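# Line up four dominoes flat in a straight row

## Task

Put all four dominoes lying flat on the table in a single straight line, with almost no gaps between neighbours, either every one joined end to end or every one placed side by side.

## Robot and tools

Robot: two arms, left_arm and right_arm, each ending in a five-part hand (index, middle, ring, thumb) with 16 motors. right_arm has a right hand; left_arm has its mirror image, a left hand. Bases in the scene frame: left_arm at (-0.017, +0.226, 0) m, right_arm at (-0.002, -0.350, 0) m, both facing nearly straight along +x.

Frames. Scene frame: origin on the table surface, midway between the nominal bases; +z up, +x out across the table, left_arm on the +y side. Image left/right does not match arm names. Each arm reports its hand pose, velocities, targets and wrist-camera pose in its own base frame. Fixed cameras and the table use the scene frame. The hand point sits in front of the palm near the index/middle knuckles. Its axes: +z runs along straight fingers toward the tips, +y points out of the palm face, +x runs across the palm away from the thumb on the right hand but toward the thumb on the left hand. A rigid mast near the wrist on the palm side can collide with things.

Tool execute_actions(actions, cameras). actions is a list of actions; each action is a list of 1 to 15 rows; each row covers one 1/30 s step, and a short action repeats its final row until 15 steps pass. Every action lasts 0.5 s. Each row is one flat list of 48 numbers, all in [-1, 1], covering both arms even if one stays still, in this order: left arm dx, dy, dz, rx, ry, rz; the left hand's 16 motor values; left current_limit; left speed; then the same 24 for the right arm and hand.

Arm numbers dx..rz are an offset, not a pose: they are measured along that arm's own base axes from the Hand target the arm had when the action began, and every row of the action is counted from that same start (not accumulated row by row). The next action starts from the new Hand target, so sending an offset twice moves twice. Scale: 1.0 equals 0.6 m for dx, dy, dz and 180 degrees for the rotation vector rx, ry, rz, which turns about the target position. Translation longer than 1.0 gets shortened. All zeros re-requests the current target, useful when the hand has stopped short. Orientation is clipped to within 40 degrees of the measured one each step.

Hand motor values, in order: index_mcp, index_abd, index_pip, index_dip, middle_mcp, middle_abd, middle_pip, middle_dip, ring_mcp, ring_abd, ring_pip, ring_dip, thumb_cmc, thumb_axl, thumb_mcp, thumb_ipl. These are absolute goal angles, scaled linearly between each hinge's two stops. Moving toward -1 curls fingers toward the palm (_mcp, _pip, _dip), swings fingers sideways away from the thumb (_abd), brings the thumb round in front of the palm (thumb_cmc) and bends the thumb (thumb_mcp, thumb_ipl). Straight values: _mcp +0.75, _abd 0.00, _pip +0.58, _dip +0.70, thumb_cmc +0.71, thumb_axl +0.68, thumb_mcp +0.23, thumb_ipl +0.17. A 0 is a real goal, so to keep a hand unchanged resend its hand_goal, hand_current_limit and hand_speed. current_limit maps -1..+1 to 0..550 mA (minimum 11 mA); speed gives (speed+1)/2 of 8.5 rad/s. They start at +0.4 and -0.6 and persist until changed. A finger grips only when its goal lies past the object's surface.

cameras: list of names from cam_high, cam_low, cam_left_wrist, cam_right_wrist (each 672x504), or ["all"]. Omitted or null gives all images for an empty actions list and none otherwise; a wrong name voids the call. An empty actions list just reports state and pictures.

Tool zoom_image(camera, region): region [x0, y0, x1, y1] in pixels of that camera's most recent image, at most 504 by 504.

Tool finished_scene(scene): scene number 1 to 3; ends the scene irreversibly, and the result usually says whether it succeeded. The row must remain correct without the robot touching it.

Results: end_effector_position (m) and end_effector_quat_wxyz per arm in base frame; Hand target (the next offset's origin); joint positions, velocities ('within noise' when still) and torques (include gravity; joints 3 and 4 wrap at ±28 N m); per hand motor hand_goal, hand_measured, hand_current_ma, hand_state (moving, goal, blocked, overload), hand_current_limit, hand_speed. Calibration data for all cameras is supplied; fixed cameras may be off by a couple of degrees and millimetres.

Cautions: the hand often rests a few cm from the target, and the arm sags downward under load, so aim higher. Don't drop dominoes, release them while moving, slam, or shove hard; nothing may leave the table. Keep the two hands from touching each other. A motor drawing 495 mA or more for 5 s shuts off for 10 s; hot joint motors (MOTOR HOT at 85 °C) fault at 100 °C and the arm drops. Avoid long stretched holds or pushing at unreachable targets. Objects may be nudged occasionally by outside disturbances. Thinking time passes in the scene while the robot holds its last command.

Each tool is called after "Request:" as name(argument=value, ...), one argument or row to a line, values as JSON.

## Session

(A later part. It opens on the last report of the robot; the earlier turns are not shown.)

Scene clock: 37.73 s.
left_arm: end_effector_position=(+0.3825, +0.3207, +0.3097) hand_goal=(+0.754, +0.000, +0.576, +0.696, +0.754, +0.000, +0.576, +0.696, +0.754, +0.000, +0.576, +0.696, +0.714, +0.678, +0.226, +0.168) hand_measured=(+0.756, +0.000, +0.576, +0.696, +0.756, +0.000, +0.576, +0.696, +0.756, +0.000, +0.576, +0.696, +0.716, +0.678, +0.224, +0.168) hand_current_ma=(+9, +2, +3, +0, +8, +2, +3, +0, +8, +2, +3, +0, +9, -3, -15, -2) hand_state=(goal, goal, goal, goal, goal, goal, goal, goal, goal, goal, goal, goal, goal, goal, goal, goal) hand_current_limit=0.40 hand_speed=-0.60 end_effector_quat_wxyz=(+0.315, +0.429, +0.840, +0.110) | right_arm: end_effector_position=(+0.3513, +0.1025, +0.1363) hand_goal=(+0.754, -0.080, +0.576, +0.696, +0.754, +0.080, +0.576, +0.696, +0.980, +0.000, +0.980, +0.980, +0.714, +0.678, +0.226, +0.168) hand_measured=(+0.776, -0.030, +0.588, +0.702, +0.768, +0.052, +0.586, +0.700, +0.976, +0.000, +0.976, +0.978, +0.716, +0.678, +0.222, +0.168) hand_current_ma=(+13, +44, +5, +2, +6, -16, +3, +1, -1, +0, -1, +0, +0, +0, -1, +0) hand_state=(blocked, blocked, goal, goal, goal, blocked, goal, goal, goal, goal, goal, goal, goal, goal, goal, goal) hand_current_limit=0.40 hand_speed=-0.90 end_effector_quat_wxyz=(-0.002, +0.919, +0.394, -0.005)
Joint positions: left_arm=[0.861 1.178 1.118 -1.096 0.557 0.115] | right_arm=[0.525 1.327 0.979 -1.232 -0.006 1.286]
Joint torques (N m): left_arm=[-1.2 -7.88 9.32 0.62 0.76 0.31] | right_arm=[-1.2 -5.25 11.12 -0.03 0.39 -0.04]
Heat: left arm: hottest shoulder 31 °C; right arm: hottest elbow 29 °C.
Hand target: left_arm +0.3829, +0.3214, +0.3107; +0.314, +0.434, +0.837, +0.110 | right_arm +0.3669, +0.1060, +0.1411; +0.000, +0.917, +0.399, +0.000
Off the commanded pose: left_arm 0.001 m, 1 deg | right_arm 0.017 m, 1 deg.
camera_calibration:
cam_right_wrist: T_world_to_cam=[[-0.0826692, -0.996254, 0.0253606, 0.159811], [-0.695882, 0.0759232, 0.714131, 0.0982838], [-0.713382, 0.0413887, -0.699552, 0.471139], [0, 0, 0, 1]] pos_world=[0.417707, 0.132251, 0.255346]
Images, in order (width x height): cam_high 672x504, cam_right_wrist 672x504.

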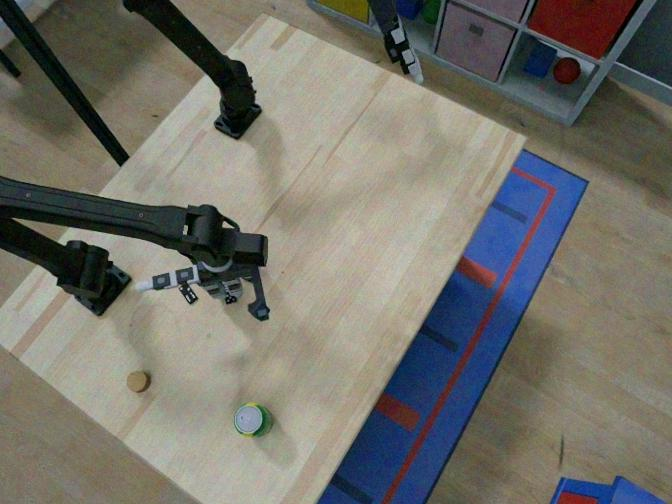

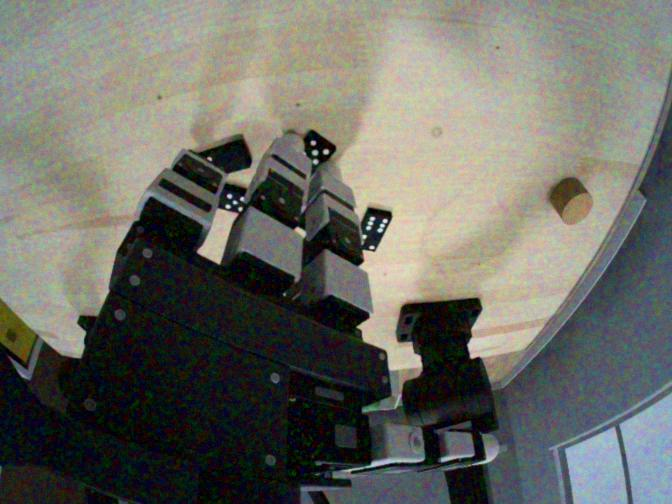

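Request:
execute_actions(
  actions=[
    [[0,0,0,0,0,0,0.754,0,0.576,0.696,0.754,0,0.576,0.696,0.754,0,0.576,0.696,0.714,0.678,0.226,0.168,0.4,-0.6,0,0,0,0,0,0,0.754,0.1,0.576,0.696,0.754,-0.1,0.576,0.696,0.98,0,0.98,0.98,0.714,0.678,0.226,0.168,0.4,-0.8]],
    [[0,0,0,0,0,0,0.754,0,0.576,0.696,0.754,0,0.576,0.696,0.754,0,0.576,0.696,0.714,0.678,0.226,0.168,0.4,-0.6,0.01,0.003,0.06,0,0,0,0.754,0.1,0.576,0.696,0.754,-0.1,0.576,0.696,0.98,0,0.98,0.98,0.714,0.678,0.226,0.168,0.4,-0.6]],
    [[0,0,0,0,0,0,0.754,0,0.576,0.696,0.754,0,0.576,0.696,0.754,0,0.576,0.696,0.714,0.678,0.226,0.168,0.4,-0.6,0,0,0.07,0,0,0,0.754,0.2,0.576,0.696,0.754,-0.2,0.576,0.696,0.98,0,0.98,0.98,0.714,0.678,0.226,0.168,0.4,-0.6]],
    [[0,0,0,0,0,0,0.754,0,0.576,0.696,0.754,0,0.576,0.696,0.754,0,0.576,0.696,0.714,0.678,0.226,0.168,0.4,-0.6,-0.02,0.06,0,0,0,0.165,0.754,0.2,0.576,0.696,0.754,-0.2,0.576,0.696,0.98,0,0.98,0.98,0.714,0.678,0.226,0.168,0.4,-0.6]],
    [[0,0,0,0,0,0,0.754,0,0.576,0.696,0.754,0,0.576,0.696,0.754,0,0.576,0.696,0.714,0.678,0.226,0.168,0.4,-0.6,-0.019,0.062,0,0,0,0.165,0.754,0.2,0.576,0.696,0.754,-0.2,0.576,0.696,0.98,0,0.98,0.98,0.714,0.678,0.226,0.168,0.4,-0.6]],
    [[0,0,0,0,0,0,0.754,0,0.576,0.696,0.754,0,0.576,0.696,0.754,0,0.576,0.696,0.714,0.678,0.226,0.168,0.4,-0.6,-0.019,0.062,-0.03,0,0,0.165,0.754,0.2,0.576,0.696,0.754,-0.2,0.576,0.696,0.98,0,0.98,0.98,0.714,0.678,0.226,0.168,0.4,-0.6]],
  ],
  cameras=["cam_right_wrist","cam_high"],
)

Request:
zoom_image(
  camera="cam_right_wrist",
  region=[220, 50, 430, 195],
)

Request:
zoom_image(
  camera="cam_high",
  region=[215, 245, 285, 315],
)

Scene clock: 44.37 s.
left_arm: end_effector_position=(+0.3825, +0.3207, +0.3097) hand_goal=(+0.754, +0.000, +0.576, +0.696, +0.754, +0.000, +0.576, +0.696, +0.754, +0.000, +0.576, +0.696, +0.714, +0.678, +0.226, +0.168) hand_measured=(+0.756, +0.000, +0.576, +0.696, +0.756, +0.000, +0.576, +0.696, +0.756, +0.000, +0.576, +0.696, +0.716, +0.678, +0.224, +0.168) hand_current_ma=(+9, +2, +3, +0, +8, +2, +3, +0, +8, +2, +3, +0, +9, -3, -15, -2) hand_state=(goal, goal, goal, goal, goal, goal, goal, goal, goal, goal, goal, goal, goal, goal, goal, goal) hand_current_limit=0.40 hand_speed=-0.60 end_effector_quat_wxyz=(+0.315, +0.429, +0.840, +0.110) | right_arm: end_effector_position=(+0.3340, +0.2161, +0.1974) hand_goal=(+0.754, +0.200, +0.576, +0.696, +0.754, -0.200, +0.576, +0.696, +0.980, +0.000, +0.980, +0.980, +0.714, +0.678, +0.226, +0.168) hand_measured=(+0.754, +0.196, +0.578, +0.700, +0.754, -0.196, +0.578, +0.698, +0.976, +0.000, +0.976, +0.978, +0.716, +0.678, +0.222, +0.168) hand_current_ma=(+0, -1, +0, +0, +0, +0, +0, +0, -1, +0, -1, +0, +0, +0, -1, +0) hand_state=(goal, goal, goal, goal, goal, goal, goal, goal, goal, goal, goal, goal, goal, goal, goal, goal) hand_current_limit=0.40 hand_speed=-0.60 end_effector_quat_wxyz=(-0.002, +0.380, +0.925, -0.010)
Joint positions: left_arm=[0.861 1.178 1.118 -1.096 0.557 0.115] | right_arm=[0.593 1.172 1.016 -1.434 0.008 -0.198]
Joint torques (N m): left_arm=[-0.62 -7.24 9.16 0.77 0.75 0.29] | right_arm=[-0.91 -6.01 8.84 0.47 -0.02 -0.05]
Heat: left arm: hottest shoulder 31 °C; right arm: hottest elbow 30 °C.
Hand target: left_arm +0.3829, +0.3214, +0.3107; +0.314, +0.434, +0.837, +0.110 | right_arm +0.3382, +0.2182, +0.2013; +0.000, +0.374, +0.927, +0.000
Off the commanded pose: left_arm 0.001 m, 1 deg | right_arm 0.006 m, 1 deg.
camera_calibration:
cam_right_wrist: T_world_to_cam=[[0.994652, -0.102052, 0.0159004, -0.281226], [-0.0822233, -0.689229, 0.719863, -0.00680798], [-0.0625047, -0.717321, -0.693934, 0.442329], [0, 0, 0, 1]] pos_world=[0.30681, 0.2839, 0.31632]
Images, in order (width x height): cam_high 672x504, cam_right_wrist 672x504.

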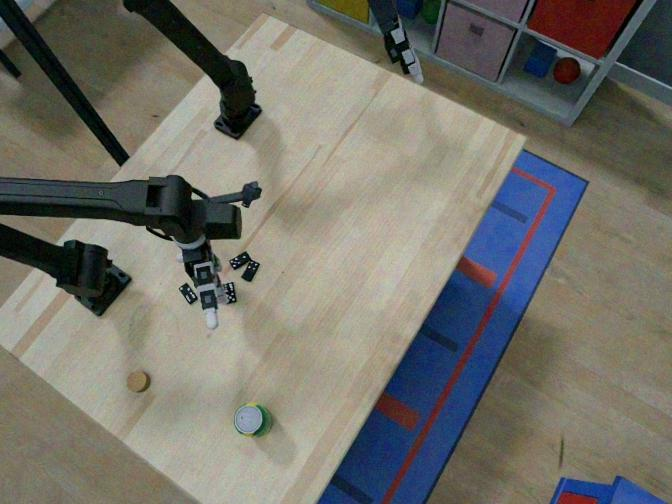

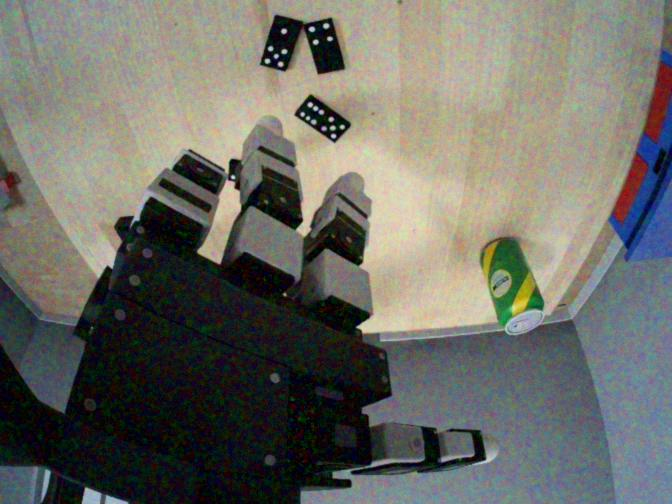

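Scaled by 2.400 from the camera's 672x504 image, which has a finer 960x720 frame.

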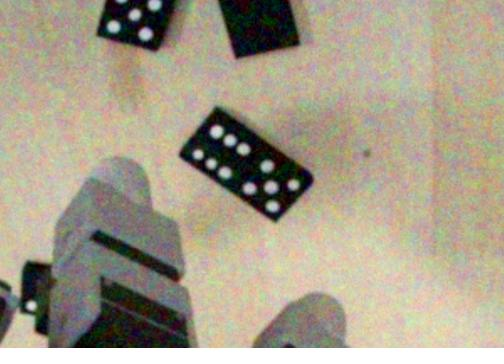

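Scaled by 7.200 from the camera's 672x504 image, which has a finer 960x720 frame.

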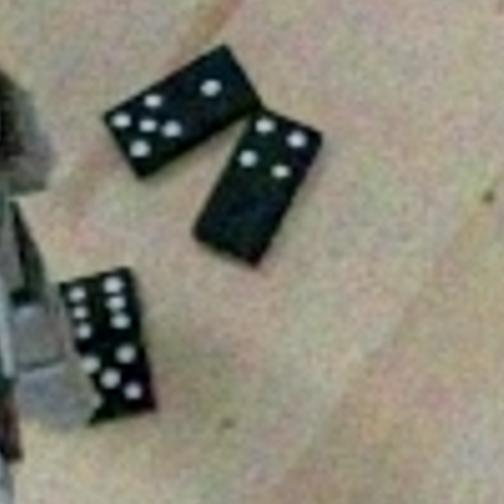

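Request:
execute_actions(
  actions=[
    [[0,0,0,0,0,0,0.754,0,0.576,0.696,0.754,0,0.576,0.696,0.754,0,0.576,0.696,0.714,0.678,0.226,0.168,0.4,-0.6,0.003,-0.008,-0.0855,0,0,0,0.754,0.2,0.576,0.696,0.754,-0.2,0.576,0.696,0.98,0,0.98,0.98,0.714,0.678,0.226,0.168,0.4,-0.6]],
  ],
  cameras=["cam_right_wrist"],
)

Request:
zoom_image(
  camera="cam_right_wrist",
  region=[220, 50, 430, 195],
)

Scene clock: 46.00 s.
left_arm: end_effector_position=(+0.3825, +0.3207, +0.3097) hand_goal=(+0.754, +0.000, +0.576, +0.696, +0.754, +0.000, +0.576, +0.696, +0.754, +0.000, +0.576, +0.696, +0.714, +0.678, +0.226, +0.168) hand_measured=(+0.756, +0.000, +0.576, +0.696, +0.756, +0.000, +0.576, +0.696, +0.756, +0.000, +0.576, +0.696, +0.716, +0.678, +0.224, +0.168) hand_current_ma=(+9, +2, +3, +0, +8, +2, +3, +0, +8, +2, +3, +0, +9, -3, -15, -2) hand_state=(goal, goal, goal, goal, goal, goal, goal, goal, goal, goal, goal, goal, goal, goal, goal, goal) hand_current_limit=0.40 hand_speed=-0.60 end_effector_quat_wxyz=(+0.315, +0.429, +0.840, +0.110) | right_arm: end_effector_position=(+0.3367, +0.2122, +0.1496) hand_goal=(+0.754, +0.200, +0.576, +0.696, +0.754, -0.200, +0.576, +0.696, +0.980, +0.000, +0.980, +0.980, +0.714, +0.678, +0.226, +0.168) hand_measured=(+0.754, +0.196, +0.578, +0.700, +0.754, -0.196, +0.578, +0.698, +0.976, +0.000, +0.976, +0.978, +0.716, +0.678, +0.222, +0.168) hand_current_ma=(+0, -1, +0, +0, +0, +0, +0, +0, -1, +0, -1, +0, +0, +0, -1, +0) hand_state=(goal, goal, goal, goal, goal, goal, goal, goal, goal, goal, goal, goal, goal, goal, goal, goal) hand_current_limit=0.40 hand_speed=-0.60 end_effector_quat_wxyz=(-0.002, +0.378, +0.926, -0.006)
Joint positions: left_arm=[0.861 1.178 1.118 -1.096 0.557 0.115] | right_arm=[0.574 1.197 0.906 -1.29 0.004 -0.222]
Joint torques (N m): left_arm=[-0.85 -7.47 9.2 0.85 0.75 0.32] | right_arm=[-0.73 -5.6 8.25 0.54 -0.02 -0.07]
Heat: left arm: hottest shoulder 31 °C; right arm: hottest elbow 30 °C.
Hand target: left_arm +0.3829, +0.3214, +0.3107; +0.314, +0.434, +0.837, +0.110 | right_arm +0.3399, +0.2134, +0.1499; +0.000, +0.374, +0.928, +0.000
Off the commanded pose: left_arm 0.001 m, 1 deg | right_arm 0.004 m, 1 deg.
camera_calibration:
cam_right_wrist: T_world_to_cam=[[0.995096, -0.0970509, 0.0191093, -0.285248], [-0.0815423, -0.695522, 0.713863, 0.0272295], [-0.0559901, -0.71192, -0.700025, 0.404026], [0, 0, 0, 1]] pos_world=[0.308691, 0.27889, 0.268841]
Images, in order (width x height): cam_right_wrist 672x504.

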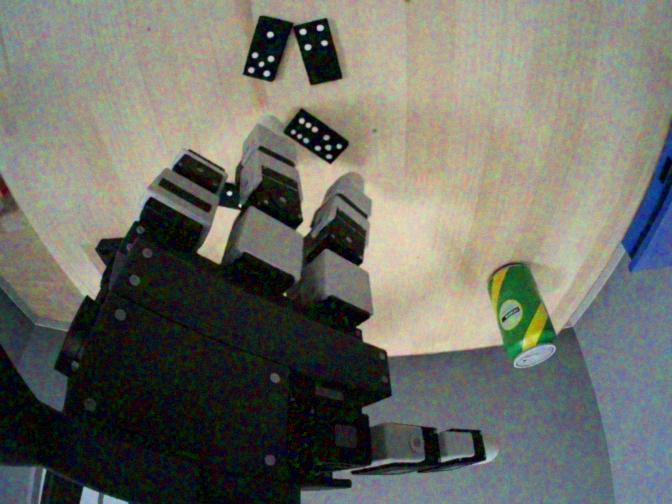

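Scaled by 2.400 from the camera's 672x504 image, which has a finer 960x720 frame.

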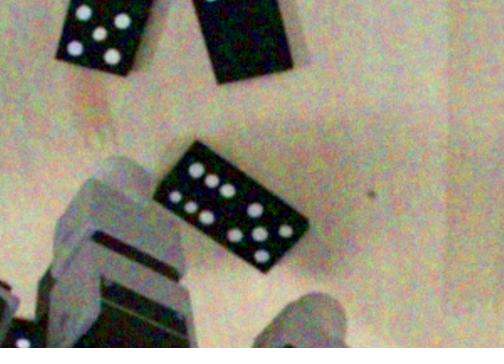

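Request:
execute_actions(
  actions=[
    [[0,0,0,0,0,0,0.754,0,0.576,0.696,0.754,0,0.576,0.696,0.754,0,0.576,0.696,0.714,0.678,0.226,0.168,0.4,-0.6,0.003,0.006,-0.025,0,0,-0.002,0.754,0.2,0.576,0.696,0.754,-0.2,0.576,0.696,0.98,0,0.98,0.98,0.714,0.678,0.226,0.168,0.4,-0.6]],
  ],
  cameras=[],
)

Scene clock: 47.47 s.
left_arm: end_effector_position=(+0.3825, +0.3207, +0.3097) hand_goal=(+0.754, +0.000, +0.576, +0.696, +0.754, +0.000, +0.576, +0.696, +0.754, +0.000, +0.576, +0.696, +0.714, +0.678, +0.226, +0.168) hand_measured=(+0.756, +0.000, +0.576, +0.696, +0.756, +0.000, +0.576, +0.696, +0.756, +0.000, +0.576, +0.696, +0.716, +0.678, +0.224, +0.168) hand_current_ma=(+9, +2, +3, +0, +8, +2, +3, +0, +8, +2, +3, +0, +9, -3, -15, -2) hand_state=(goal, goal, goal, goal, goal, goal, goal, goal, goal, goal, goal, goal, goal, goal, goal, goal) hand_current_limit=0.40 hand_speed=-0.60 end_effector_quat_wxyz=(+0.315, +0.429, +0.840, +0.110) | right_arm: end_effector_position=(+0.3407, +0.2149, +0.1373) hand_goal=(+0.754, +0.200, +0.576, +0.696, +0.754, -0.200, +0.576, +0.696, +0.980, +0.000, +0.980, +0.980, +0.714, +0.678, +0.226, +0.168) hand_measured=(+0.754, +0.196, +0.578, +0.700, +0.754, -0.196, +0.578, +0.698, +0.976, +0.000, +0.976, +0.978, +0.716, +0.678, +0.222, +0.168) hand_current_ma=(+0, -1, +0, +0, +0, +0, +0, +0, -1, +0, -1, +0, +0, +0, -1, +0) hand_state=(goal, goal, goal, goal, goal, goal, goal, goal, goal, goal, goal, goal, goal, goal, goal, goal) hand_current_limit=0.40 hand_speed=-0.60 end_effector_quat_wxyz=(+0.000, +0.378, +0.926, -0.003)
Joint positions: left_arm=[0.861 1.178 1.118 -1.096 0.557 0.115] | right_arm=[0.574 1.218 0.887 -1.244 0.003 -0.223]
Joint torques (N m): left_arm=[-0.79 -8.35 9.36 0.66 0.79 0.32] | right_arm=[-0.03 -5.83 7.91 0.47 -0.04 0.1]
Heat: left arm: hottest elbow 32 °C; right arm: hottest elbow 30 °C.
Hand target: left_arm +0.3829, +0.3214, +0.3107; +0.314, +0.434, +0.837, +0.110 | right_arm +0.3417, +0.2170, +0.1348; +0.000, +0.377, +0.926, +0.000
Off the commanded pose: left_arm 0.001 m, 1 deg | right_arm 0.003 m, 0 deg.
No camera images: "cameras" was empty.

Request:
execute_actions(
  actions=[
    [[0,0,0,0,0,0,0.754,0,0.576,0.696,0.754,0,0.576,0.696,0.754,0,0.576,0.696,0.714,0.678,0.226,0.168,0.4,-0.6,0,0,0,0,0,0,0.754,0.04,0.576,0.696,0.754,-0.04,0.576,0.696,0.98,0,0.98,0.98,0.714,0.678,0.226,0.168,0.4,-0.9]],
    [[0,0,0,0,0,0,0.754,0,0.576,0.696,0.754,0,0.576,0.696,0.754,0,0.576,0.696,0.714,0.678,0.226,0.168,0.4,-0.6,0,0,0,0,0,0,0.754,0.04,0.576,0.696,0.754,-0.04,0.576,0.696,0.98,0,0.98,0.98,0.714,0.678,0.226,0.168,0.4,-0.9]],
  ],
  cameras=["cam_right_wrist"],
)

Request:
zoom_image(
  camera="cam_right_wrist",
  region=[220, 10, 430, 215],
)

Scene clock: 49.20 s.
left_arm: end_effector_position=(+0.3825, +0.3207, +0.3097) hand_goal=(+0.754, +0.000, +0.576, +0.696, +0.754, +0.000, +0.576, +0.696, +0.754, +0.000, +0.576, +0.696, +0.714, +0.678, +0.226, +0.168) hand_measured=(+0.756, +0.000, +0.576, +0.696, +0.756, +0.000, +0.576, +0.696, +0.756, +0.000, +0.576, +0.696, +0.716, +0.678, +0.224, +0.168) hand_current_ma=(+9, +2, +3, +0, +8, +2, +3, +0, +8, +2, +3, +0, +9, -3, -15, -2) hand_state=(goal, goal, goal, goal, goal, goal, goal, goal, goal, goal, goal, goal, goal, goal, goal, goal) hand_current_limit=0.40 hand_speed=-0.60 end_effector_quat_wxyz=(+0.315, +0.429, +0.840, +0.110) | right_arm: end_effector_position=(+0.3407, +0.2150, +0.1373) hand_goal=(+0.754, +0.040, +0.576, +0.696, +0.754, -0.040, +0.576, +0.696, +0.980, +0.000, +0.980, +0.980, +0.714, +0.678, +0.226, +0.168) hand_measured=(+0.754, +0.092, +0.578, +0.700, +0.754, -0.096, +0.578, +0.698, +0.976, +0.000, +0.976, +0.978, +0.716, +0.678, +0.222, +0.168) hand_current_ma=(+0, +47, +0, +0, +0, -53, +0, +0, -1, +0, -1, +0, +0, +0, -1, +0) hand_state=(goal, blocked, goal, goal, goal, blocked, goal, goal, goal, goal, goal, goal, goal, goal, goal, goal) hand_current_limit=0.40 hand_speed=-0.90 end_effector_quat_wxyz=(+0.000, +0.378, +0.926, -0.002)
Joint positions: left_arm=[0.861 1.178 1.118 -1.096 0.557 0.115] | right_arm=[0.574 1.218 0.887 -1.244 0.003 -0.223]
Joint torques (N m): left_arm=[-1.03 -7.59 9.1 0.7 0.69 0.39] | right_arm=[-0.09 -5.42 7.94 0.51 -0.02 0.11]
Heat: left arm: hottest elbow 32 °C; right arm: hottest elbow 30 °C.
Hand target: left_arm +0.3829, +0.3214, +0.3107; +0.314, +0.434, +0.837, +0.110 | right_arm +0.3417, +0.2170, +0.1348; +0.000, +0.377, +0.926, +0.000
Off the commanded pose: left_arm 0.001 m, 1 deg | right_arm 0.003 m, 0 deg.
camera_calibration:
cam_right_wrist: T_world_to_cam=[[0.995028, -0.096712, 0.0237997, -0.289346], [-0.0849135, -0.698868, 0.710192, 0.0406534], [-0.0520513, -0.708682, -0.703605, 0.396162], [0, 0, 0, 1]] pos_world=[0.31198, 0.281181, 0.256757]
Images, in order (width x height): cam_right_wrist 672x504.

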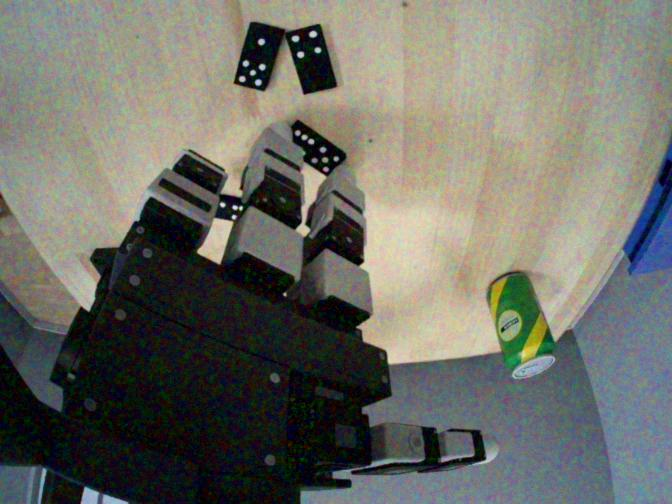

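Scaled by 2.400 from the camera's 672x504 image, which has a finer 960x720 frame.

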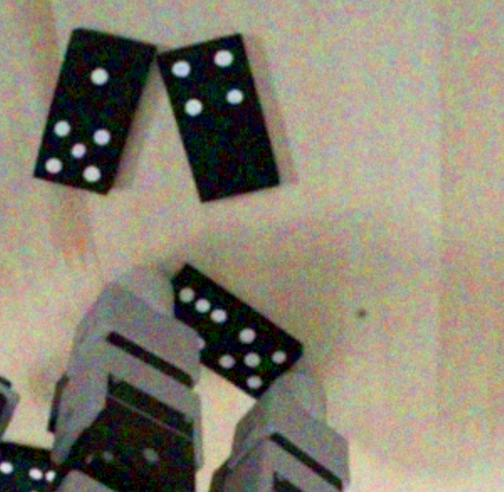

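Request:
execute_actions(
  actions=[
    [[0,0,0,0,0,0,0.754,0,0.576,0.696,0.754,0,0.576,0.696,0.754,0,0.576,0.696,0.714,0.678,0.226,0.168,0.4,-0.6,0,0,0,0,0,0,0.754,0.15,0.576,0.696,0.754,-0.15,0.576,0.696,0.98,0,0.98,0.98,0.714,0.678,0.226,0.168,0.4,-0.7],[0,0,0,0,0,0,0.754,0,0.576,0.696,0.754,0,0.576,0.696,0.754,0,0.576,0.696,0.714,0.678,0.226,0.168,0.4,-0.6,0,0,0,0,0,0,0.754,0.15,0.576,0.696,0.754,-0.15,0.576,0.696,0.98,0,0.98,0.98,0.714,0.678,0.226,0.168,0.4,-0.7],[0,0,0,0,0,0,0.754,0,0.576,0.696,0.754,0,0.576,0.696,0.754,0,0.576,0.696,0.714,0.678,0.226,0.168,0.4,-0.6,0,-0.001,-0.007,0,0,0,0.754,0.15,0.576,0.696,0.754,-0.15,0.576,0.696,0.98,0,0.98,0.98,0.714,0.678,0.226,0.168,0.4,-0.7]],
    [[0,0,0,0,0,0,0.754,0,0.576,0.696,0.754,0,0.576,0.696,0.754,0,0.576,0.696,0.714,0.678,0.226,0.168,0.4,-0.6,0,0,0,0,0,0,0.754,0.04,0.576,0.696,0.754,-0.04,0.576,0.696,0.98,0,0.98,0.98,0.714,0.678,0.226,0.168,0.4,-0.85]],
  ],
  cameras=[],
)

Scene clock: 51.07 s.
left_arm: end_effector_position=(+0.3825, +0.3207, +0.3097) hand_goal=(+0.754, +0.000, +0.576, +0.696, +0.754, +0.000, +0.576, +0.696, +0.754, +0.000, +0.576, +0.696, +0.714, +0.678, +0.226, +0.168) hand_measured=(+0.756, +0.000, +0.576, +0.696, +0.756, +0.000, +0.576, +0.696, +0.756, +0.000, +0.576, +0.696, +0.716, +0.678, +0.224, +0.168) hand_current_ma=(+9, +2, +3, +0, +8, +2, +3, +0, +8, +2, +3, +0, +9, -3, -15, -2) hand_state=(goal, goal, goal, goal, goal, goal, goal, goal, goal, goal, goal, goal, goal, goal, goal, goal) hand_current_limit=0.40 hand_speed=-0.60 end_effector_quat_wxyz=(+0.315, +0.429, +0.840, +0.110) | right_arm: end_effector_position=(+0.3407, +0.2151, +0.1348) hand_goal=(+0.754, +0.040, +0.576, +0.696, +0.754, -0.040, +0.576, +0.696, +0.980, +0.000, +0.980, +0.980, +0.714, +0.678, +0.226, +0.168) hand_measured=(+0.754, +0.114, +0.578, +0.700, +0.754, -0.114, +0.578, +0.698, +0.976, +0.000, +0.976, +0.978, +0.716, +0.678, +0.222, +0.168) hand_current_ma=(+0, +86, +0, +0, +0, -87, +0, +0, -1, +0, -1, +0, +0, +0, -1, +0) hand_state=(goal, blocked, goal, goal, goal, blocked, goal, goal, goal, goal, goal, goal, goal, goal, goal, goal) hand_current_limit=0.40 hand_speed=-0.85 end_effector_quat_wxyz=(+0.001, +0.378, +0.926, -0.001)
Joint positions: left_arm=[0.861 1.178 1.118 -1.096 0.557 0.115] | right_arm=[0.574 1.218 0.879 -1.232 0.003 -0.223]
Joint torques (N m): left_arm=[-0.44 -8.53 9.21 0.87 0.72 0.33] | right_arm=[-0.44 -5.42 7.79 0.51 0 0.1]
Heat: left arm: hottest elbow 32 °C; right arm: hottest elbow 30 °C.
Hand target: left_arm +0.3829, +0.3214, +0.3107; +0.314, +0.434, +0.837, +0.110 | right_arm +0.3416, +0.2164, +0.1307; +0.000, +0.377, +0.926, +0.000
Off the commanded pose: left_arm 0.001 m, 1 deg | right_arm 0.004 m, 0 deg.
No camera images: "cameras" was empty.

Request:
execute_actions(
  actions=[
    [[0,0,0,0,0,0,0.754,0,0.576,0.696,0.754,0,0.576,0.696,0.754,0,0.576,0.696,0.714,0.678,0.226,0.168,0.4,-0.6,0.03,0.004,0.006,0,0,-0.025,0.754,0.04,0.576,0.696,0.754,-0.04,0.576,0.696,0.98,0,0.98,0.98,0.714,0.678,0.226,0.168,0.4,-0.9],[0,0,0,0,0,0,0.754,0,0.576,0.696,0.754,0,0.576,0.696,0.754,0,0.576,0.696,0.714,0.678,0.226,0.168,0.4,-0.6,0.06,0.008,0.0097,0,0,-0.05,0.754,0.04,0.576,0.696,0.754,-0.04,0.576,0.696,0.98,0,0.98,0.98,0.714,0.678,0.226,0.168,0.4,-0.9]],
    [[0,0,0,0,0,0,0.754,0,0.576,0.696,0.754,0,0.576,0.696,0.754,0,0.576,0.696,0.714,0.678,0.226,0.168,0.4,-0.6,0.03,0.004,0.002,0,0,-0.025,0.754,0.04,0.576,0.696,0.754,-0.04,0.576,0.696,0.98,0,0.98,0.98,0.714,0.678,0.226,0.168,0.4,-0.9],[0,0,0,0,0,0,0.754,0,0.576,0.696,0.754,0,0.576,0.696,0.754,0,0.576,0.696,0.714,0.678,0.226,0.168,0.4,-0.6,0.06,0.008,0.004,0,0,-0.05,0.754,0.04,0.576,0.696,0.754,-0.04,0.576,0.696,0.98,0,0.98,0.98,0.714,0.678,0.226,0.168,0.4,-0.9]],
  ],
  cameras=[],
)

Scene clock: 114.53 s.
left_arm: end_effector_position=(+0.3825, +0.3207, +0.3097) hand_goal=(+0.754, +0.000, +0.576, +0.696, +0.754, +0.000, +0.576, +0.696, +0.754, +0.000, +0.576, +0.696, +0.714, +0.678, +0.226, +0.168) hand_measured=(+0.756, +0.000, +0.576, +0.696, +0.756, +0.000, +0.576, +0.696, +0.756, +0.000, +0.576, +0.696, +0.716, +0.678, +0.224, +0.168) hand_current_ma=(+9, +2, +3, +0, +8, +2, +3, +0, +8, +2, +3, +0, +9, -3, -15, -2) hand_state=(goal, goal, goal, goal, goal, goal, goal, goal, goal, goal, goal, goal, goal, goal, goal, goal) hand_current_limit=0.40 hand_speed=-0.60 end_effector_quat_wxyz=(+0.315, +0.429, +0.840, +0.110) | right_arm: end_effector_position=(+0.3947, +0.2188, +0.1301) hand_goal=(+0.754, +0.040, +0.576, +0.696, +0.754, -0.040, +0.576, +0.696, +0.980, +0.000, +0.980, +0.980, +0.714, +0.678, +0.226, +0.168) hand_measured=(+0.806, +0.114, +0.606, +0.714, +0.774, -0.118, +0.590, +0.702, +0.976, +0.000, +0.976, +0.978, +0.716, +0.678, +0.222, +0.168) hand_current_ma=(+64, +86, +23, +9, +12, -95, +5, +1, -1, +0, -1, +0, +0, +0, -1, +0) hand_state=(blocked, blocked, blocked, goal, blocked, blocked, goal, goal, goal, goal, goal, goal, goal, goal, goal, goal) hand_current_limit=0.40 hand_speed=-0.90 end_effector_quat_wxyz=(-0.007, +0.509, +0.861, -0.011)
Joint positions: left_arm=[0.861 1.178 1.118 -1.096 0.557 0.115] | right_arm=[0.569 1.379 1.016 -1.233 -0.003 0.065]
Joint torques (N m): left_arm=[-2.2 -8.64 9.13 0.66 0.74 0.28] | right_arm=[-0.73 -5.89 11.89 0.25 0.21 0.22]
Heat: left arm: hottest elbow 35 °C; right arm: hottest elbow 30 °C.
Hand target: left_arm +0.3829, +0.3214, +0.3107; +0.314, +0.434, +0.837, +0.110 | right_arm +0.4137, +0.2260, +0.1389; +0.000, +0.517, +0.856, +0.000
Off the commanded pose: left_arm 0.001 m, 1 deg | right_arm 0.022 m, 2 deg.
No camera images: "cameras" was empty.

Request:
execute_actions(
  actions=[
    [[0,0,0,0,0,0,0.754,0,0.576,0.696,0.754,0,0.576,0.696,0.754,0,0.576,0.696,0.714,0.678,0.226,0.168,0.4,-0.6,0,0,0.018,0,0,0,0.754,0.04,0.576,0.696,0.754,-0.04,0.576,0.696,0.98,0,0.98,0.98,0.714,0.678,0.226,0.168,0.4,-0.9]],
  ],
  cameras=["cam_right_wrist"],
)

Request:
zoom_image(
  camera="cam_right_wrist",
  region=[200, 10, 410, 215],
)

Scene clock: 115.87 s.
left_arm: end_effector_position=(+0.3825, +0.3207, +0.3097) hand_goal=(+0.754, +0.000, +0.576, +0.696, +0.754, +0.000, +0.576, +0.696, +0.754, +0.000, +0.576, +0.696, +0.714, +0.678, +0.226, +0.168) hand_measured=(+0.756, +0.000, +0.576, +0.696, +0.756, +0.000, +0.576, +0.696, +0.756, +0.000, +0.576, +0.696, +0.716, +0.678, +0.224, +0.168) hand_current_ma=(+9, +2, +3, +0, +8, +2, +3, +0, +8, +2, +3, +0, +9, -3, -15, -2) hand_state=(goal, goal, goal, goal, goal, goal, goal, goal, goal, goal, goal, goal, goal, goal, goal, goal) hand_current_limit=0.40 hand_speed=-0.60 end_effector_quat_wxyz=(+0.315, +0.429, +0.840, +0.110) | right_arm: end_effector_position=(+0.3938, +0.2182, +0.1299) hand_goal=(+0.754, +0.040, +0.576, +0.696, +0.754, -0.040, +0.576, +0.696, +0.980, +0.000, +0.980, +0.980, +0.714, +0.678, +0.226, +0.168) hand_measured=(+0.784, +0.114, +0.598, +0.712, +0.750, -0.118, +0.576, +0.698, +0.976, +0.000, +0.976, +0.978, +0.716, +0.678, +0.222, +0.168) hand_current_ma=(+26, +86, +12, +7, -1, -95, +0, +0, -1, +0, -1, +0, +0, +0, -1, +0) hand_state=(blocked, blocked, blocked, goal, goal, blocked, goal, goal, goal, goal, goal, goal, goal, goal, goal, goal) hand_current_limit=0.40 hand_speed=-0.90 end_effector_quat_wxyz=(-0.010, +0.509, +0.861, -0.017)
Joint positions: left_arm=[0.861 1.178 1.118 -1.096 0.557 0.115] | right_arm=[0.569 1.384 1.023 -1.249 -0.003 0.066]
Joint torques (N m): left_arm=[-1.38 -7.94 9.18 0.72 0.69 0.38] | right_arm=[-0.79 -7.65 12.85 -0.25 0.22 0.24]
Heat: left arm: hottest elbow 35 °C; right arm: hottest elbow 30 °C.
Hand target: left_arm +0.3829, +0.3214, +0.3107; +0.314, +0.434, +0.837, +0.110 | right_arm +0.4138, +0.2260, +0.1498; +0.000, +0.517, +0.856, +0.000
Off the commanded pose: left_arm 0.001 m, 1 deg | right_arm 0.029 m, 2 deg.
camera_calibration:
cam_right_wrist: T_world_to_cam=[[0.924756, -0.380561, 0.000895614, -0.249159], [-0.261447, -0.633598, 0.728148, 0.105586], [-0.276537, -0.673593, -0.685419, 0.474365], [0, 0, 0, 1]] pos_world=[0.389196, 0.291608, 0.24848]
Images, in order (width x height): cam_right_wrist 672x504.

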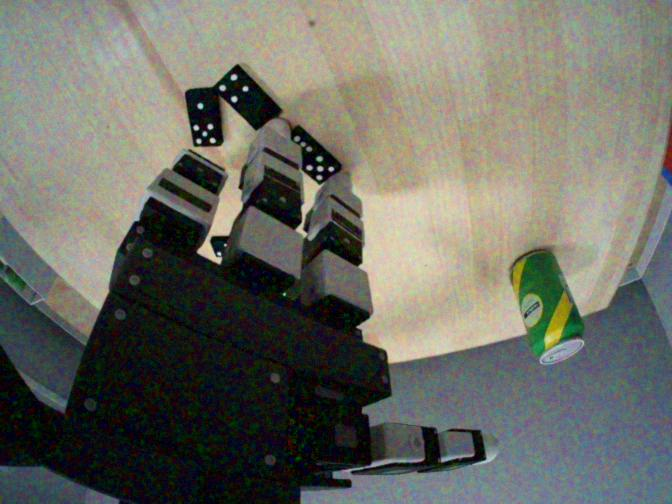

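Scaled by 2.400 from the camera's 672x504 image, which has a finer 960x720 frame.

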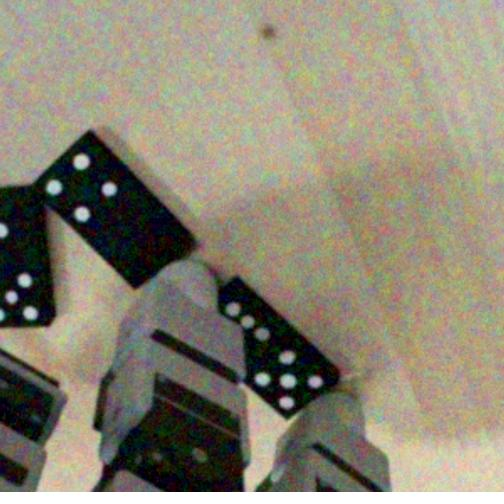

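Request:
execute_actions(
  actions=[
    [[0,0,0,0,0,0,0.754,0,0.576,0.696,0.754,0,0.576,0.696,0.754,0,0.576,0.696,0.714,0.678,0.226,0.168,0.4,-0.6,0.02,-0.01,0.01,0,0,0,0.754,0.04,0.576,0.696,0.754,-0.04,0.576,0.696,0.98,0,0.98,0.98,0.714,0.678,0.226,0.168,0.4,-0.9]],
  ],
  cameras=[],
)

Scene clock: 117.40 s.
left_arm: end_effector_position=(+0.3825, +0.3207, +0.3097) hand_goal=(+0.754, +0.000, +0.576, +0.696, +0.754, +0.000, +0.576, +0.696, +0.754, +0.000, +0.576, +0.696, +0.714, +0.678, +0.226, +0.168) hand_measured=(+0.756, +0.000, +0.576, +0.696, +0.756, +0.000, +0.576, +0.696, +0.756, +0.000, +0.576, +0.696, +0.716, +0.678, +0.224, +0.168) hand_current_ma=(+9, +2, +3, +0, +8, +2, +3, +0, +8, +2, +3, +0, +9, -3, -15, -2) hand_state=(goal, goal, goal, goal, goal, goal, goal, goal, goal, goal, goal, goal, goal, goal, goal, goal) hand_current_limit=0.40 hand_speed=-0.60 end_effector_quat_wxyz=(+0.315, +0.429, +0.840, +0.110) | right_arm: end_effector_position=(+0.4066, +0.2100, +0.1334) hand_goal=(+0.754, +0.040, +0.576, +0.696, +0.754, -0.040, +0.576, +0.696, +0.980, +0.000, +0.980, +0.980, +0.714, +0.678, +0.226, +0.168) hand_measured=(+0.764, +0.114, +0.584, +0.704, +0.748, -0.118, +0.574, +0.696, +0.976, +0.000, +0.976, +0.978, +0.716, +0.678, +0.222, +0.168) hand_current_ma=(+3, +89, +2, +2, -1, -95, +0, +0, -1, +0, -1, +0, +0, +0, -1, +0) hand_state=(goal, blocked, goal, goal, goal, blocked, goal, goal, goal, goal, goal, goal, goal, goal, goal, goal) hand_current_limit=0.40 hand_speed=-0.90 end_effector_quat_wxyz=(-0.011, +0.521, +0.853, -0.018)
Joint positions: left_arm=[0.861 1.178 1.118 -1.096 0.557 0.115] | right_arm=[0.538 1.401 1.051 -1.262 -0.002 0.063]
Joint torques (N m): left_arm=[-0.62 -7.53 9.02 0.73 0.69 0.34] | right_arm=[-0.62 -8.18 13.08 -0.36 0.23 -0.01]
Heat: left arm: hottest elbow 35 °C; right arm: hottest elbow 31 °C.
Hand target: left_arm +0.3829, +0.3214, +0.3107; +0.314, +0.434, +0.837, +0.110 | right_arm +0.4257, +0.2201, +0.1558; +0.000, +0.517, +0.856, +0.000
Off the commanded pose: left_arm 0.001 m, 1 deg | right_arm 0.031 m, 2 deg.
No camera images: "cameras" was empty.

Request:
execute_actions(
  actions=[
    [[0,0,0,0,0,0,0.754,0,0.576,0.696,0.754,0,0.576,0.696,0.754,0,0.576,0.696,0.714,0.678,0.226,0.168,0.4,-0.6,0.005,0.02,0.003,0,0,-0.025,0.754,0.04,0.576,0.696,0.754,-0.04,0.576,0.696,0.98,0,0.98,0.98,0.714,0.678,0.226,0.168,0.4,-0.9],[0,0,0,0,0,0,0.754,0,0.576,0.696,0.754,0,0.576,0.696,0.754,0,0.576,0.696,0.714,0.678,0.226,0.168,0.4,-0.6,0.01,0.038,0.006,0,0,-0.05,0.754,0.04,0.576,0.696,0.754,-0.04,0.576,0.696,0.98,0,0.98,0.98,0.714,0.678,0.226,0.168,0.4,-0.9]],
  ],
  cameras=[],
)

Scene clock: 119.37 s.
left_arm: end_effector_position=(+0.3825, +0.3207, +0.3097) hand_goal=(+0.754, +0.000, +0.576, +0.696, +0.754, +0.000, +0.576, +0.696, +0.754, +0.000, +0.576, +0.696, +0.714, +0.678, +0.226, +0.168) hand_measured=(+0.756, +0.000, +0.576, +0.696, +0.756, +0.000, +0.576, +0.696, +0.756, +0.000, +0.576, +0.696, +0.716, +0.678, +0.224, +0.168) hand_current_ma=(+9, +2, +3, +0, +8, +2, +3, +0, +8, +2, +3, +0, +9, -3, -15, -2) hand_state=(goal, goal, goal, goal, goal, goal, goal, goal, goal, goal, goal, goal, goal, goal, goal, goal) hand_current_limit=0.40 hand_speed=-0.60 end_effector_quat_wxyz=(+0.315, +0.429, +0.840, +0.110) | right_arm: end_effector_position=(+0.4139, +0.2326, +0.1371) hand_goal=(+0.754, +0.040, +0.576, +0.696, +0.754, -0.040, +0.576, +0.696, +0.980, +0.000, +0.980, +0.980, +0.714, +0.678, +0.226, +0.168) hand_measured=(+0.762, +0.116, +0.584, +0.702, +0.748, -0.118, +0.574, +0.696, +0.976, +0.000, +0.976, +0.978, +0.716, +0.678, +0.222, +0.168) hand_current_ma=(+2, +90, +2, +2, -1, -95, +0, +0, -1, +0, -1, +0, +0, +0, -1, +0) hand_state=(goal, blocked, goal, goal, goal, blocked, goal, goal, goal, goal, goal, goal, goal, goal, goal, goal) hand_current_limit=0.40 hand_speed=-0.90 end_effector_quat_wxyz=(-0.009, +0.576, +0.817, -0.018)
Joint positions: left_arm=[0.861 1.178 1.118 -1.096 0.557 0.115] | right_arm=[0.603 1.457 1.118 -1.273 -0.005 0.261]
Joint torques (N m): left_arm=[-0.85 -8 9.25 0.95 0.75 0.34] | right_arm=[-0.26 -9.29 13.19 -0.36 0.27 0.31]
Heat: left arm: hottest elbow 35 °C; right arm: hottest elbow 31 °C.
Hand target: left_arm +0.3829, +0.3214, +0.3107; +0.314, +0.434, +0.837, +0.110 | right_arm +0.4318, +0.2429, +0.1595; +0.000, +0.582, +0.813, +0.000
Off the commanded pose: left_arm 0.001 m, 1 deg | right_arm 0.030 m, 3 deg.
No camera images: "cameras" was empty.

Request:
execute_actions(
  actions=[
    [[0,0,0,0,0,0,0.754,0,0.576,0.696,0.754,0,0.576,0.696,0.754,0,0.576,0.696,0.714,0.678,0.226,0.168,0.4,-0.6,0.0083,0.0317,0.004,0,0,-0.025,0.754,0.04,0.576,0.696,0.754,-0.04,0.576,0.696,0.98,0,0.98,0.98,0.714,0.678,0.226,0.168,0.4,-0.9],[0,0,0,0,0,0,0.754,0,0.576,0.696,0.754,0,0.576,0.696,0.754,0,0.576,0.696,0.754,0,0.576,0.696,0.714,0.678,0.4,-0.6,0.0167,0.0633,0.008,0,0,-0.05,0.754,0.04,0.576,0.696,0.754,-0.04,0.576,0.696,0.98,0,0.98,0.98,0.714,0.678,0.226,0.168,0.4,-0.9]],
  ],
  cameras=["cam_high","cam_right_wrist"],
)


Request:
execute_actions(
  actions=[
    [[0,0,0,0,0,0,0.754,0,0.576,0.696,0.754,0,0.576,0.696,0.754,0,0.576,0.696,0.714,0.678,0.226,0.168,0.4,-0.6,0.0083,0.0317,0.004,0,0,-0.025,0.754,0.04,0.576,0.696,0.754,-0.04,0.576,0.696,0.98,0,0.98,0.98,0.714,0.678,0.226,0.168,0.4,-0.9],[0,0,0,0,0,0,0.754,0,0.576,0.696,0.754,0,0.576,0.696,0.754,0,0.576,0.696,0.714,0.678,0.226,0.168,0.4,-0.6,0.0167,0.0633,0.008,0,0,-0.05,0.754,0.04,0.576,0.696,0.754,-0.04,0.576,0.696,0.98,0,0.98,0.98,0.714,0.678,0.226,0.168,0.4,-0.9]],
  ],
  cameras=["cam_high","cam_right_wrist"],
)

Scene clock: 123.70 s.
left_arm: end_effector_position=(+0.3825, +0.3207, +0.3097) hand_goal=(+0.754, +0.000, +0.576, +0.696, +0.754, +0.000, +0.576, +0.696, +0.754, +0.000, +0.576, +0.696, +0.714, +0.678, +0.226, +0.168) hand_measured=(+0.756, +0.000, +0.576, +0.696, +0.756, +0.000, +0.576, +0.696, +0.756, +0.000, +0.576, +0.696, +0.716, +0.678, +0.224, +0.168) hand_current_ma=(+9, +2, +3, +0, +8, +2, +3, +0, +8, +2, +3, +0, +9, -3, -15, -2) hand_state=(goal, goal, goal, goal, goal, goal, goal, goal, goal, goal, goal, goal, goal, goal, goal, goal) hand_current_limit=0.40 hand_speed=-0.60 end_effector_quat_wxyz=(+0.315, +0.429, +0.840, +0.110) | right_arm: end_effector_position=(+0.4235, +0.2706, +0.1411) hand_goal=(+0.754, +0.040, +0.576, +0.696, +0.754, -0.040, +0.576, +0.696, +0.980, +0.000, +0.980, +0.980, +0.714, +0.678, +0.226, +0.168) hand_measured=(+0.754, +0.044, +0.578, +0.700, +0.748, -0.044, +0.574, +0.696, +0.974, +0.000, +0.976, +0.978, +0.716, +0.678, +0.222, +0.168) hand_current_ma=(+0, +0, +0, +0, -1, +0, +0, +0, -1, +0, -1, +0, +0, +0, -1, +0) hand_state=(goal, goal, goal, goal, goal, goal, goal, goal, goal, goal, goal, goal, goal, goal, goal, goal) hand_current_limit=0.40 hand_speed=-0.90 end_effector_quat_wxyz=(-0.007, +0.637, +0.771, -0.021)
Joint positions: left_arm=[0.861 1.178 1.118 -1.096 0.557 0.115] | right_arm=[0.689 1.553 1.236 -1.297 -0.005 0.498]
Joint torques (N m): left_arm=[-1.08 -8.06 9.2 0.72 0.74 0.36] | right_arm=[-0.56 -10.87 13.49 -0.42 0.28 0.27]
Heat: left arm: hottest elbow 35 °C; right arm: hottest elbow 33 °C.
Hand target: left_arm +0.3829, +0.3214, +0.3107; +0.314, +0.434, +0.837, +0.110 | right_arm +0.4417, +0.2809, +0.1641; +0.000, +0.644, +0.765, +0.000
Off the commanded pose: left_arm 0.001 m, 1 deg | right_arm 0.031 m, 3 deg.
camera_calibration:
cam_right_wrist: T_world_to_cam=[[0.763167, -0.646076, 0.0127181, -0.118099], [-0.444754, -0.510876, 0.735663, 0.181718], [-0.468797, -0.56709, -0.677229, 0.57698], [0, 0, 0, 1]] pos_world=[0.441435, 0.343734, 0.258566]
Images, in order (width x height): cam_high 672x504, cam_right_wrist 672x504.

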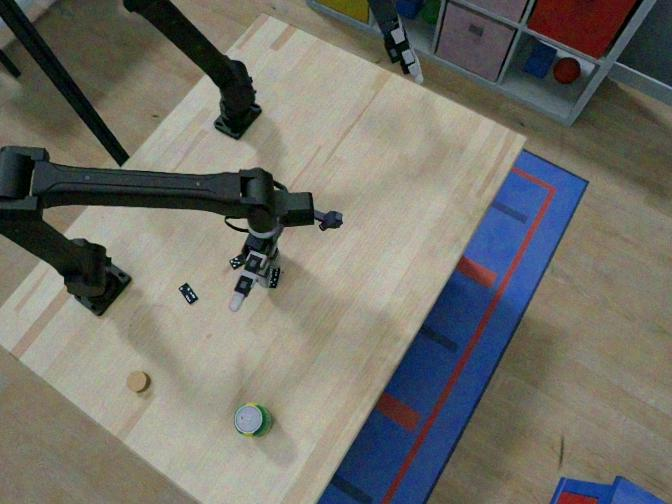

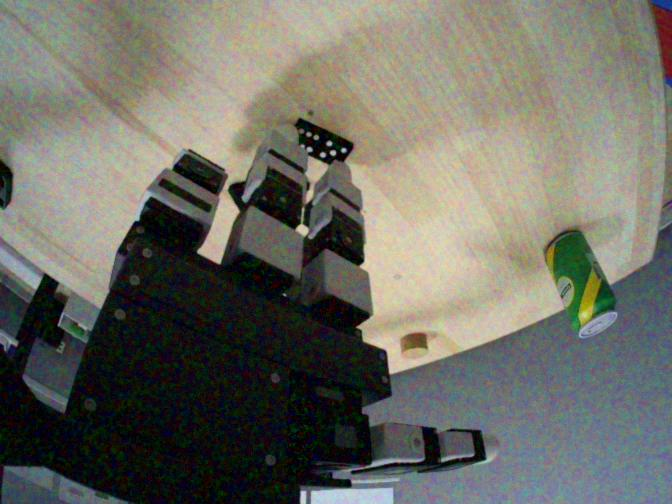

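Request:
zoom_image(
  camera="cam_right_wrist",
  region=[220, 90, 430, 235],
)

Request:
zoom_image(
  camera="cam_high",
  region=[215, 235, 315, 310],
)

Scaled by 2.400 from the camera's 672x504 image, which has a finer 960x720 frame.

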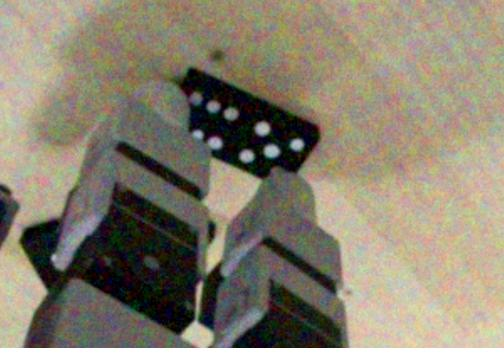

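Scaled by 5.040 from the camera's 672x504 image, which has a finer 960x720 frame.

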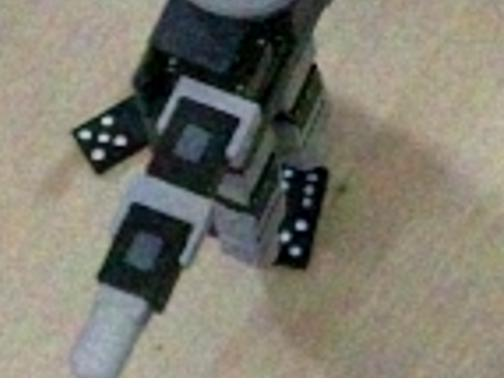

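Request:
execute_actions(
  actions=[
    [[0,0,0,0,0,0,0.754,0,0.576,0.696,0.754,0,0.576,0.696,0.754,0,0.576,0.696,0.714,0.678,0.226,0.168,0.4,-0.6,0.0,0.0,0.09,0,0,0,0.754,0.2,0.576,0.696,0.754,-0.2,0.576,0.696,0.98,0,0.98,0.98,0.714,0.678,0.226,0.168,0.4,-0.8]],
    [[0,0,0,0,0,0,0.754,0,0.576,0.696,0.754,0,0.576,0.696,0.754,0,0.576,0.696,0.714,0.678,0.226,0.168,0.4,-0.6,0.04,0.03,0.03,0,0,0,0.754,0.2,0.576,0.696,0.754,-0.2,0.576,0.696,0.98,0,0.98,0.98,0.714,0.678,0.226,0.168,0.4,-0.8]],
  ],
  cameras=["cam_high","cam_right_wrist"],
)

Request:
zoom_image(
  camera="cam_right_wrist",
  region=[220, 70, 430, 215],
)

Request:
zoom_image(
  camera="cam_high",
  region=[215, 235, 315, 310],
)

Scene clock: 127.57 s.
left_arm: end_effector_position=(+0.3825, +0.3207, +0.3097) hand_goal=(+0.754, +0.000, +0.576, +0.696, +0.754, +0.000, +0.576, +0.696, +0.754, +0.000, +0.576, +0.696, +0.714, +0.678, +0.226, +0.168) hand_measured=(+0.756, +0.000, +0.576, +0.696, +0.756, +0.000, +0.576, +0.696, +0.756, +0.000, +0.576, +0.696, +0.716, +0.678, +0.224, +0.168) hand_current_ma=(+9, +2, +3, +0, +8, +2, +3, +0, +8, +2, +3, +0, +9, -3, -15, -2) hand_state=(goal, goal, goal, goal, goal, goal, goal, goal, goal, goal, goal, goal, goal, goal, goal, goal) hand_current_limit=0.40 hand_speed=-0.60 end_effector_quat_wxyz=(+0.315, +0.429, +0.840, +0.110) | right_arm: end_effector_position=(+0.4508, +0.2923, +0.2119) hand_goal=(+0.754, +0.200, +0.576, +0.696, +0.754, -0.200, +0.576, +0.696, +0.980, +0.000, +0.980, +0.980, +0.714, +0.678, +0.226, +0.168) hand_measured=(+0.754, +0.194, +0.578, +0.700, +0.750, -0.196, +0.574, +0.696, +0.974, +0.000, +0.976, +0.978, +0.716, +0.678, +0.222, +0.168) hand_current_ma=(+0, -1, +0, +0, +0, +1, +0, +0, -1, +0, -1, +0, +0, +0, -1, +0) hand_state=(goal, goal, goal, goal, goal, goal, goal, goal, goal, goal, goal, goal, goal, goal, goal, goal) hand_current_limit=0.40 hand_speed=-0.80 end_effector_quat_wxyz=(-0.006, +0.637, +0.770, -0.021)
Joint positions: left_arm=[0.861 1.178 1.118 -1.096 0.557 0.115] | right_arm=[0.688 1.603 1.486 -1.498 -0.003 0.5]
Joint torques (N m): left_arm=[-1.26 -8.18 9.05 0.77 0.7 0.31] | right_arm=[-0.62 -12.57 13.74 -0.36 0.27 0.23]
Heat: left arm: hottest elbow 35 °C; right arm: hottest elbow 33 °C.
Hand target: left_arm +0.3829, +0.3214, +0.3107; +0.314, +0.434, +0.837, +0.110 | right_arm +0.4658, +0.2988, +0.2362; +0.000, +0.645, +0.765, +0.000
Off the commanded pose: left_arm 0.001 m, 1 deg | right_arm 0.029 m, 3 deg.
camera_calibration:
cam_right_wrist: T_world_to_cam=[[0.761988, -0.647441, 0.0139643, -0.12513], [-0.445519, -0.508448, 0.736881, 0.152324], [-0.469987, -0.567716, -0.675878, 0.650502], [0, 0, 0, 1]] pos_world=[0.468938, 0.365735, 0.329163]
Images, in order (width x height): cam_high 672x504, cam_right_wrist 672x504.

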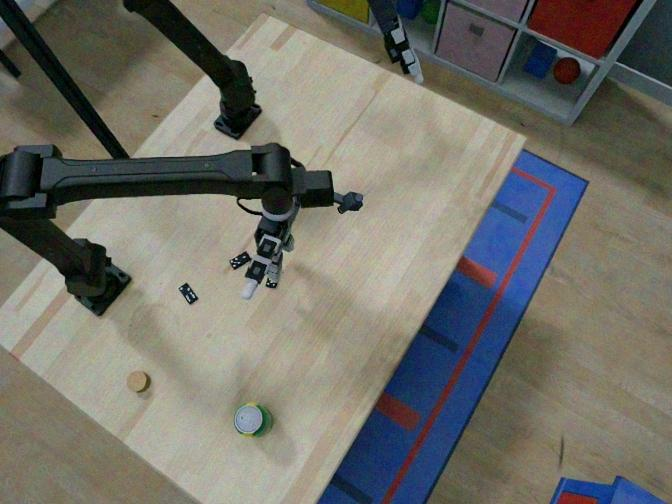

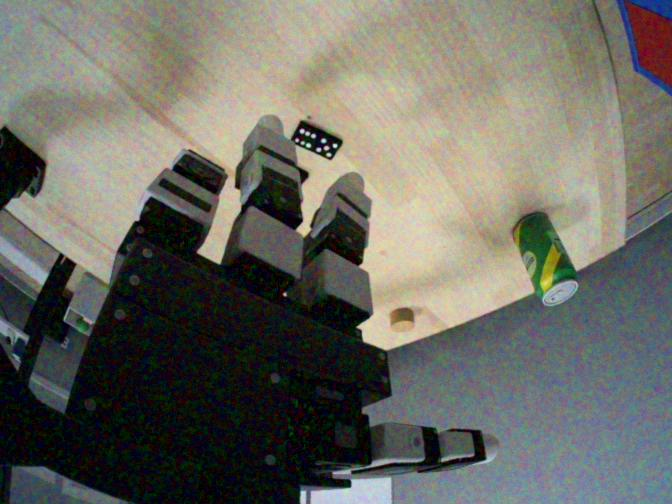

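Scaled by 2.400 from the camera's 672x504 image, which has a finer 960x720 frame.

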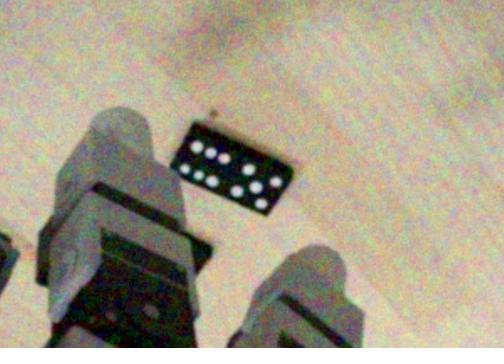

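Scaled by 5.040 from the camera's 672x504 image, which has a finer 960x720 frame.

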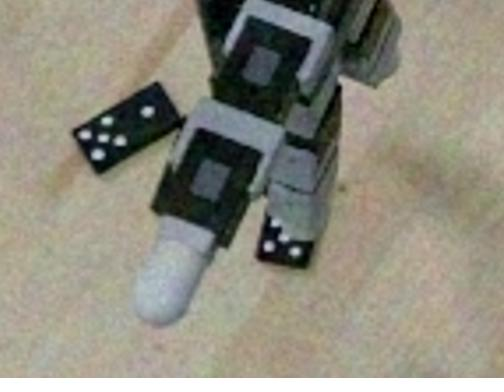

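Request:
execute_actions(
  actions=[
    [[0,0,0,0,0,0,0.754,0,0.576,0.696,0.754,0,0.576,0.696,0.754,0,0.576,0.696,0.714,0.678,0.226,0.168,0.4,-0.6,-0.0703,-0.0312,-0.1187,0,0,0.057,0.754,0.2,0.576,0.696,0.754,-0.2,0.576,0.696,0.98,0,0.98,0.98,0.714,0.678,0.226,0.168,0.4,-0.8]],
  ],
  cameras=["cam_right_wrist"],
)

Request:
zoom_image(
  camera="cam_right_wrist",
  region=[220, 90, 430, 235],
)

Scene clock: 130.67 s.
left_arm: end_effector_position=(+0.3825, +0.3207, +0.3097) hand_goal=(+0.754, +0.000, +0.576, +0.696, +0.754, +0.000, +0.576, +0.696, +0.754, +0.000, +0.576, +0.696, +0.714, +0.678, +0.226, +0.168) hand_measured=(+0.756, +0.000, +0.576, +0.696, +0.756, +0.000, +0.576, +0.696, +0.756, +0.000, +0.576, +0.696, +0.716, +0.678, +0.224, +0.168) hand_current_ma=(+9, +2, +3, +0, +8, +2, +3, +0, +8, +2, +3, +0, +9, -3, -15, -2) hand_state=(goal, goal, goal, goal, goal, goal, goal, goal, goal, goal, goal, goal, goal, goal, goal, goal) hand_current_limit=0.40 hand_speed=-0.60 end_effector_quat_wxyz=(+0.315, +0.429, +0.840, +0.110) | right_arm: end_effector_position=(+0.4209, +0.2805, +0.1580) hand_goal=(+0.754, +0.200, +0.576, +0.696, +0.754, -0.200, +0.576, +0.696, +0.980, +0.000, +0.980, +0.980, +0.714, +0.678, +0.226, +0.168) hand_measured=(+0.752, +0.196, +0.578, +0.700, +0.752, -0.196, +0.574, +0.696, +0.974, +0.000, +0.976, +0.978, +0.714, +0.678, +0.222, +0.168) hand_current_ma=(+0, -1, +0, +0, +0, +0, +0, +0, -1, +0, -1, +0, +0, +0, -1, +0) hand_state=(goal, goal, goal, goal, goal, goal, goal, goal, goal, goal, goal, goal, goal, goal, goal, goal) hand_current_limit=0.40 hand_speed=-0.80 end_effector_quat_wxyz=(-0.004, +0.578, +0.816, -0.012)
Joint positions: left_arm=[0.861 1.178 1.118 -1.096 0.557 0.115] | right_arm=[0.688 1.519 1.241 -1.318 -0.002 0.35]
Joint torques (N m): left_arm=[-0.85 -7.88 9.05 0.85 0.74 0.36] | right_arm=[-0.79 -12.75 7.91 0.46 0.25 -0.01]
Heat: left arm: hottest elbow 35 °C; right arm: hottest elbow 33 °C.
Hand target: left_arm +0.3829, +0.3214, +0.3107; +0.314, +0.434, +0.837, +0.110 | right_arm +0.4236, +0.2801, +0.1650; +0.000, +0.574, +0.819, +0.000
Off the commanded pose: left_arm 0.001 m, 1 deg | right_arm 0.007 m, 2 deg.
camera_calibration:
cam_right_wrist: T_world_to_cam=[[0.849946, -0.526633, 0.0157962, -0.180507], [-0.37341, -0.580963, 0.723219, 0.1649], [-0.371694, -0.620596, -0.690438, 0.569083], [0, 0, 0, 1]] pos_world=[0.426521, 0.353911, 0.276509]
Images, in order (width x height): cam_right_wrist 672x504.

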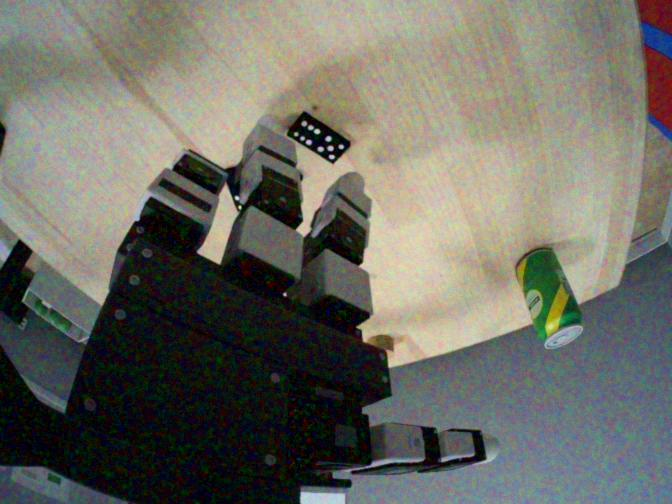

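Scaled by 2.400 from the camera's 672x504 image, which has a finer 960x720 frame.

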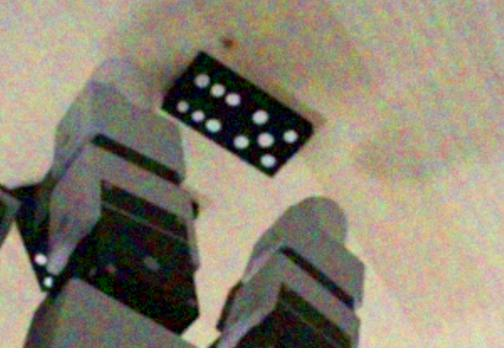

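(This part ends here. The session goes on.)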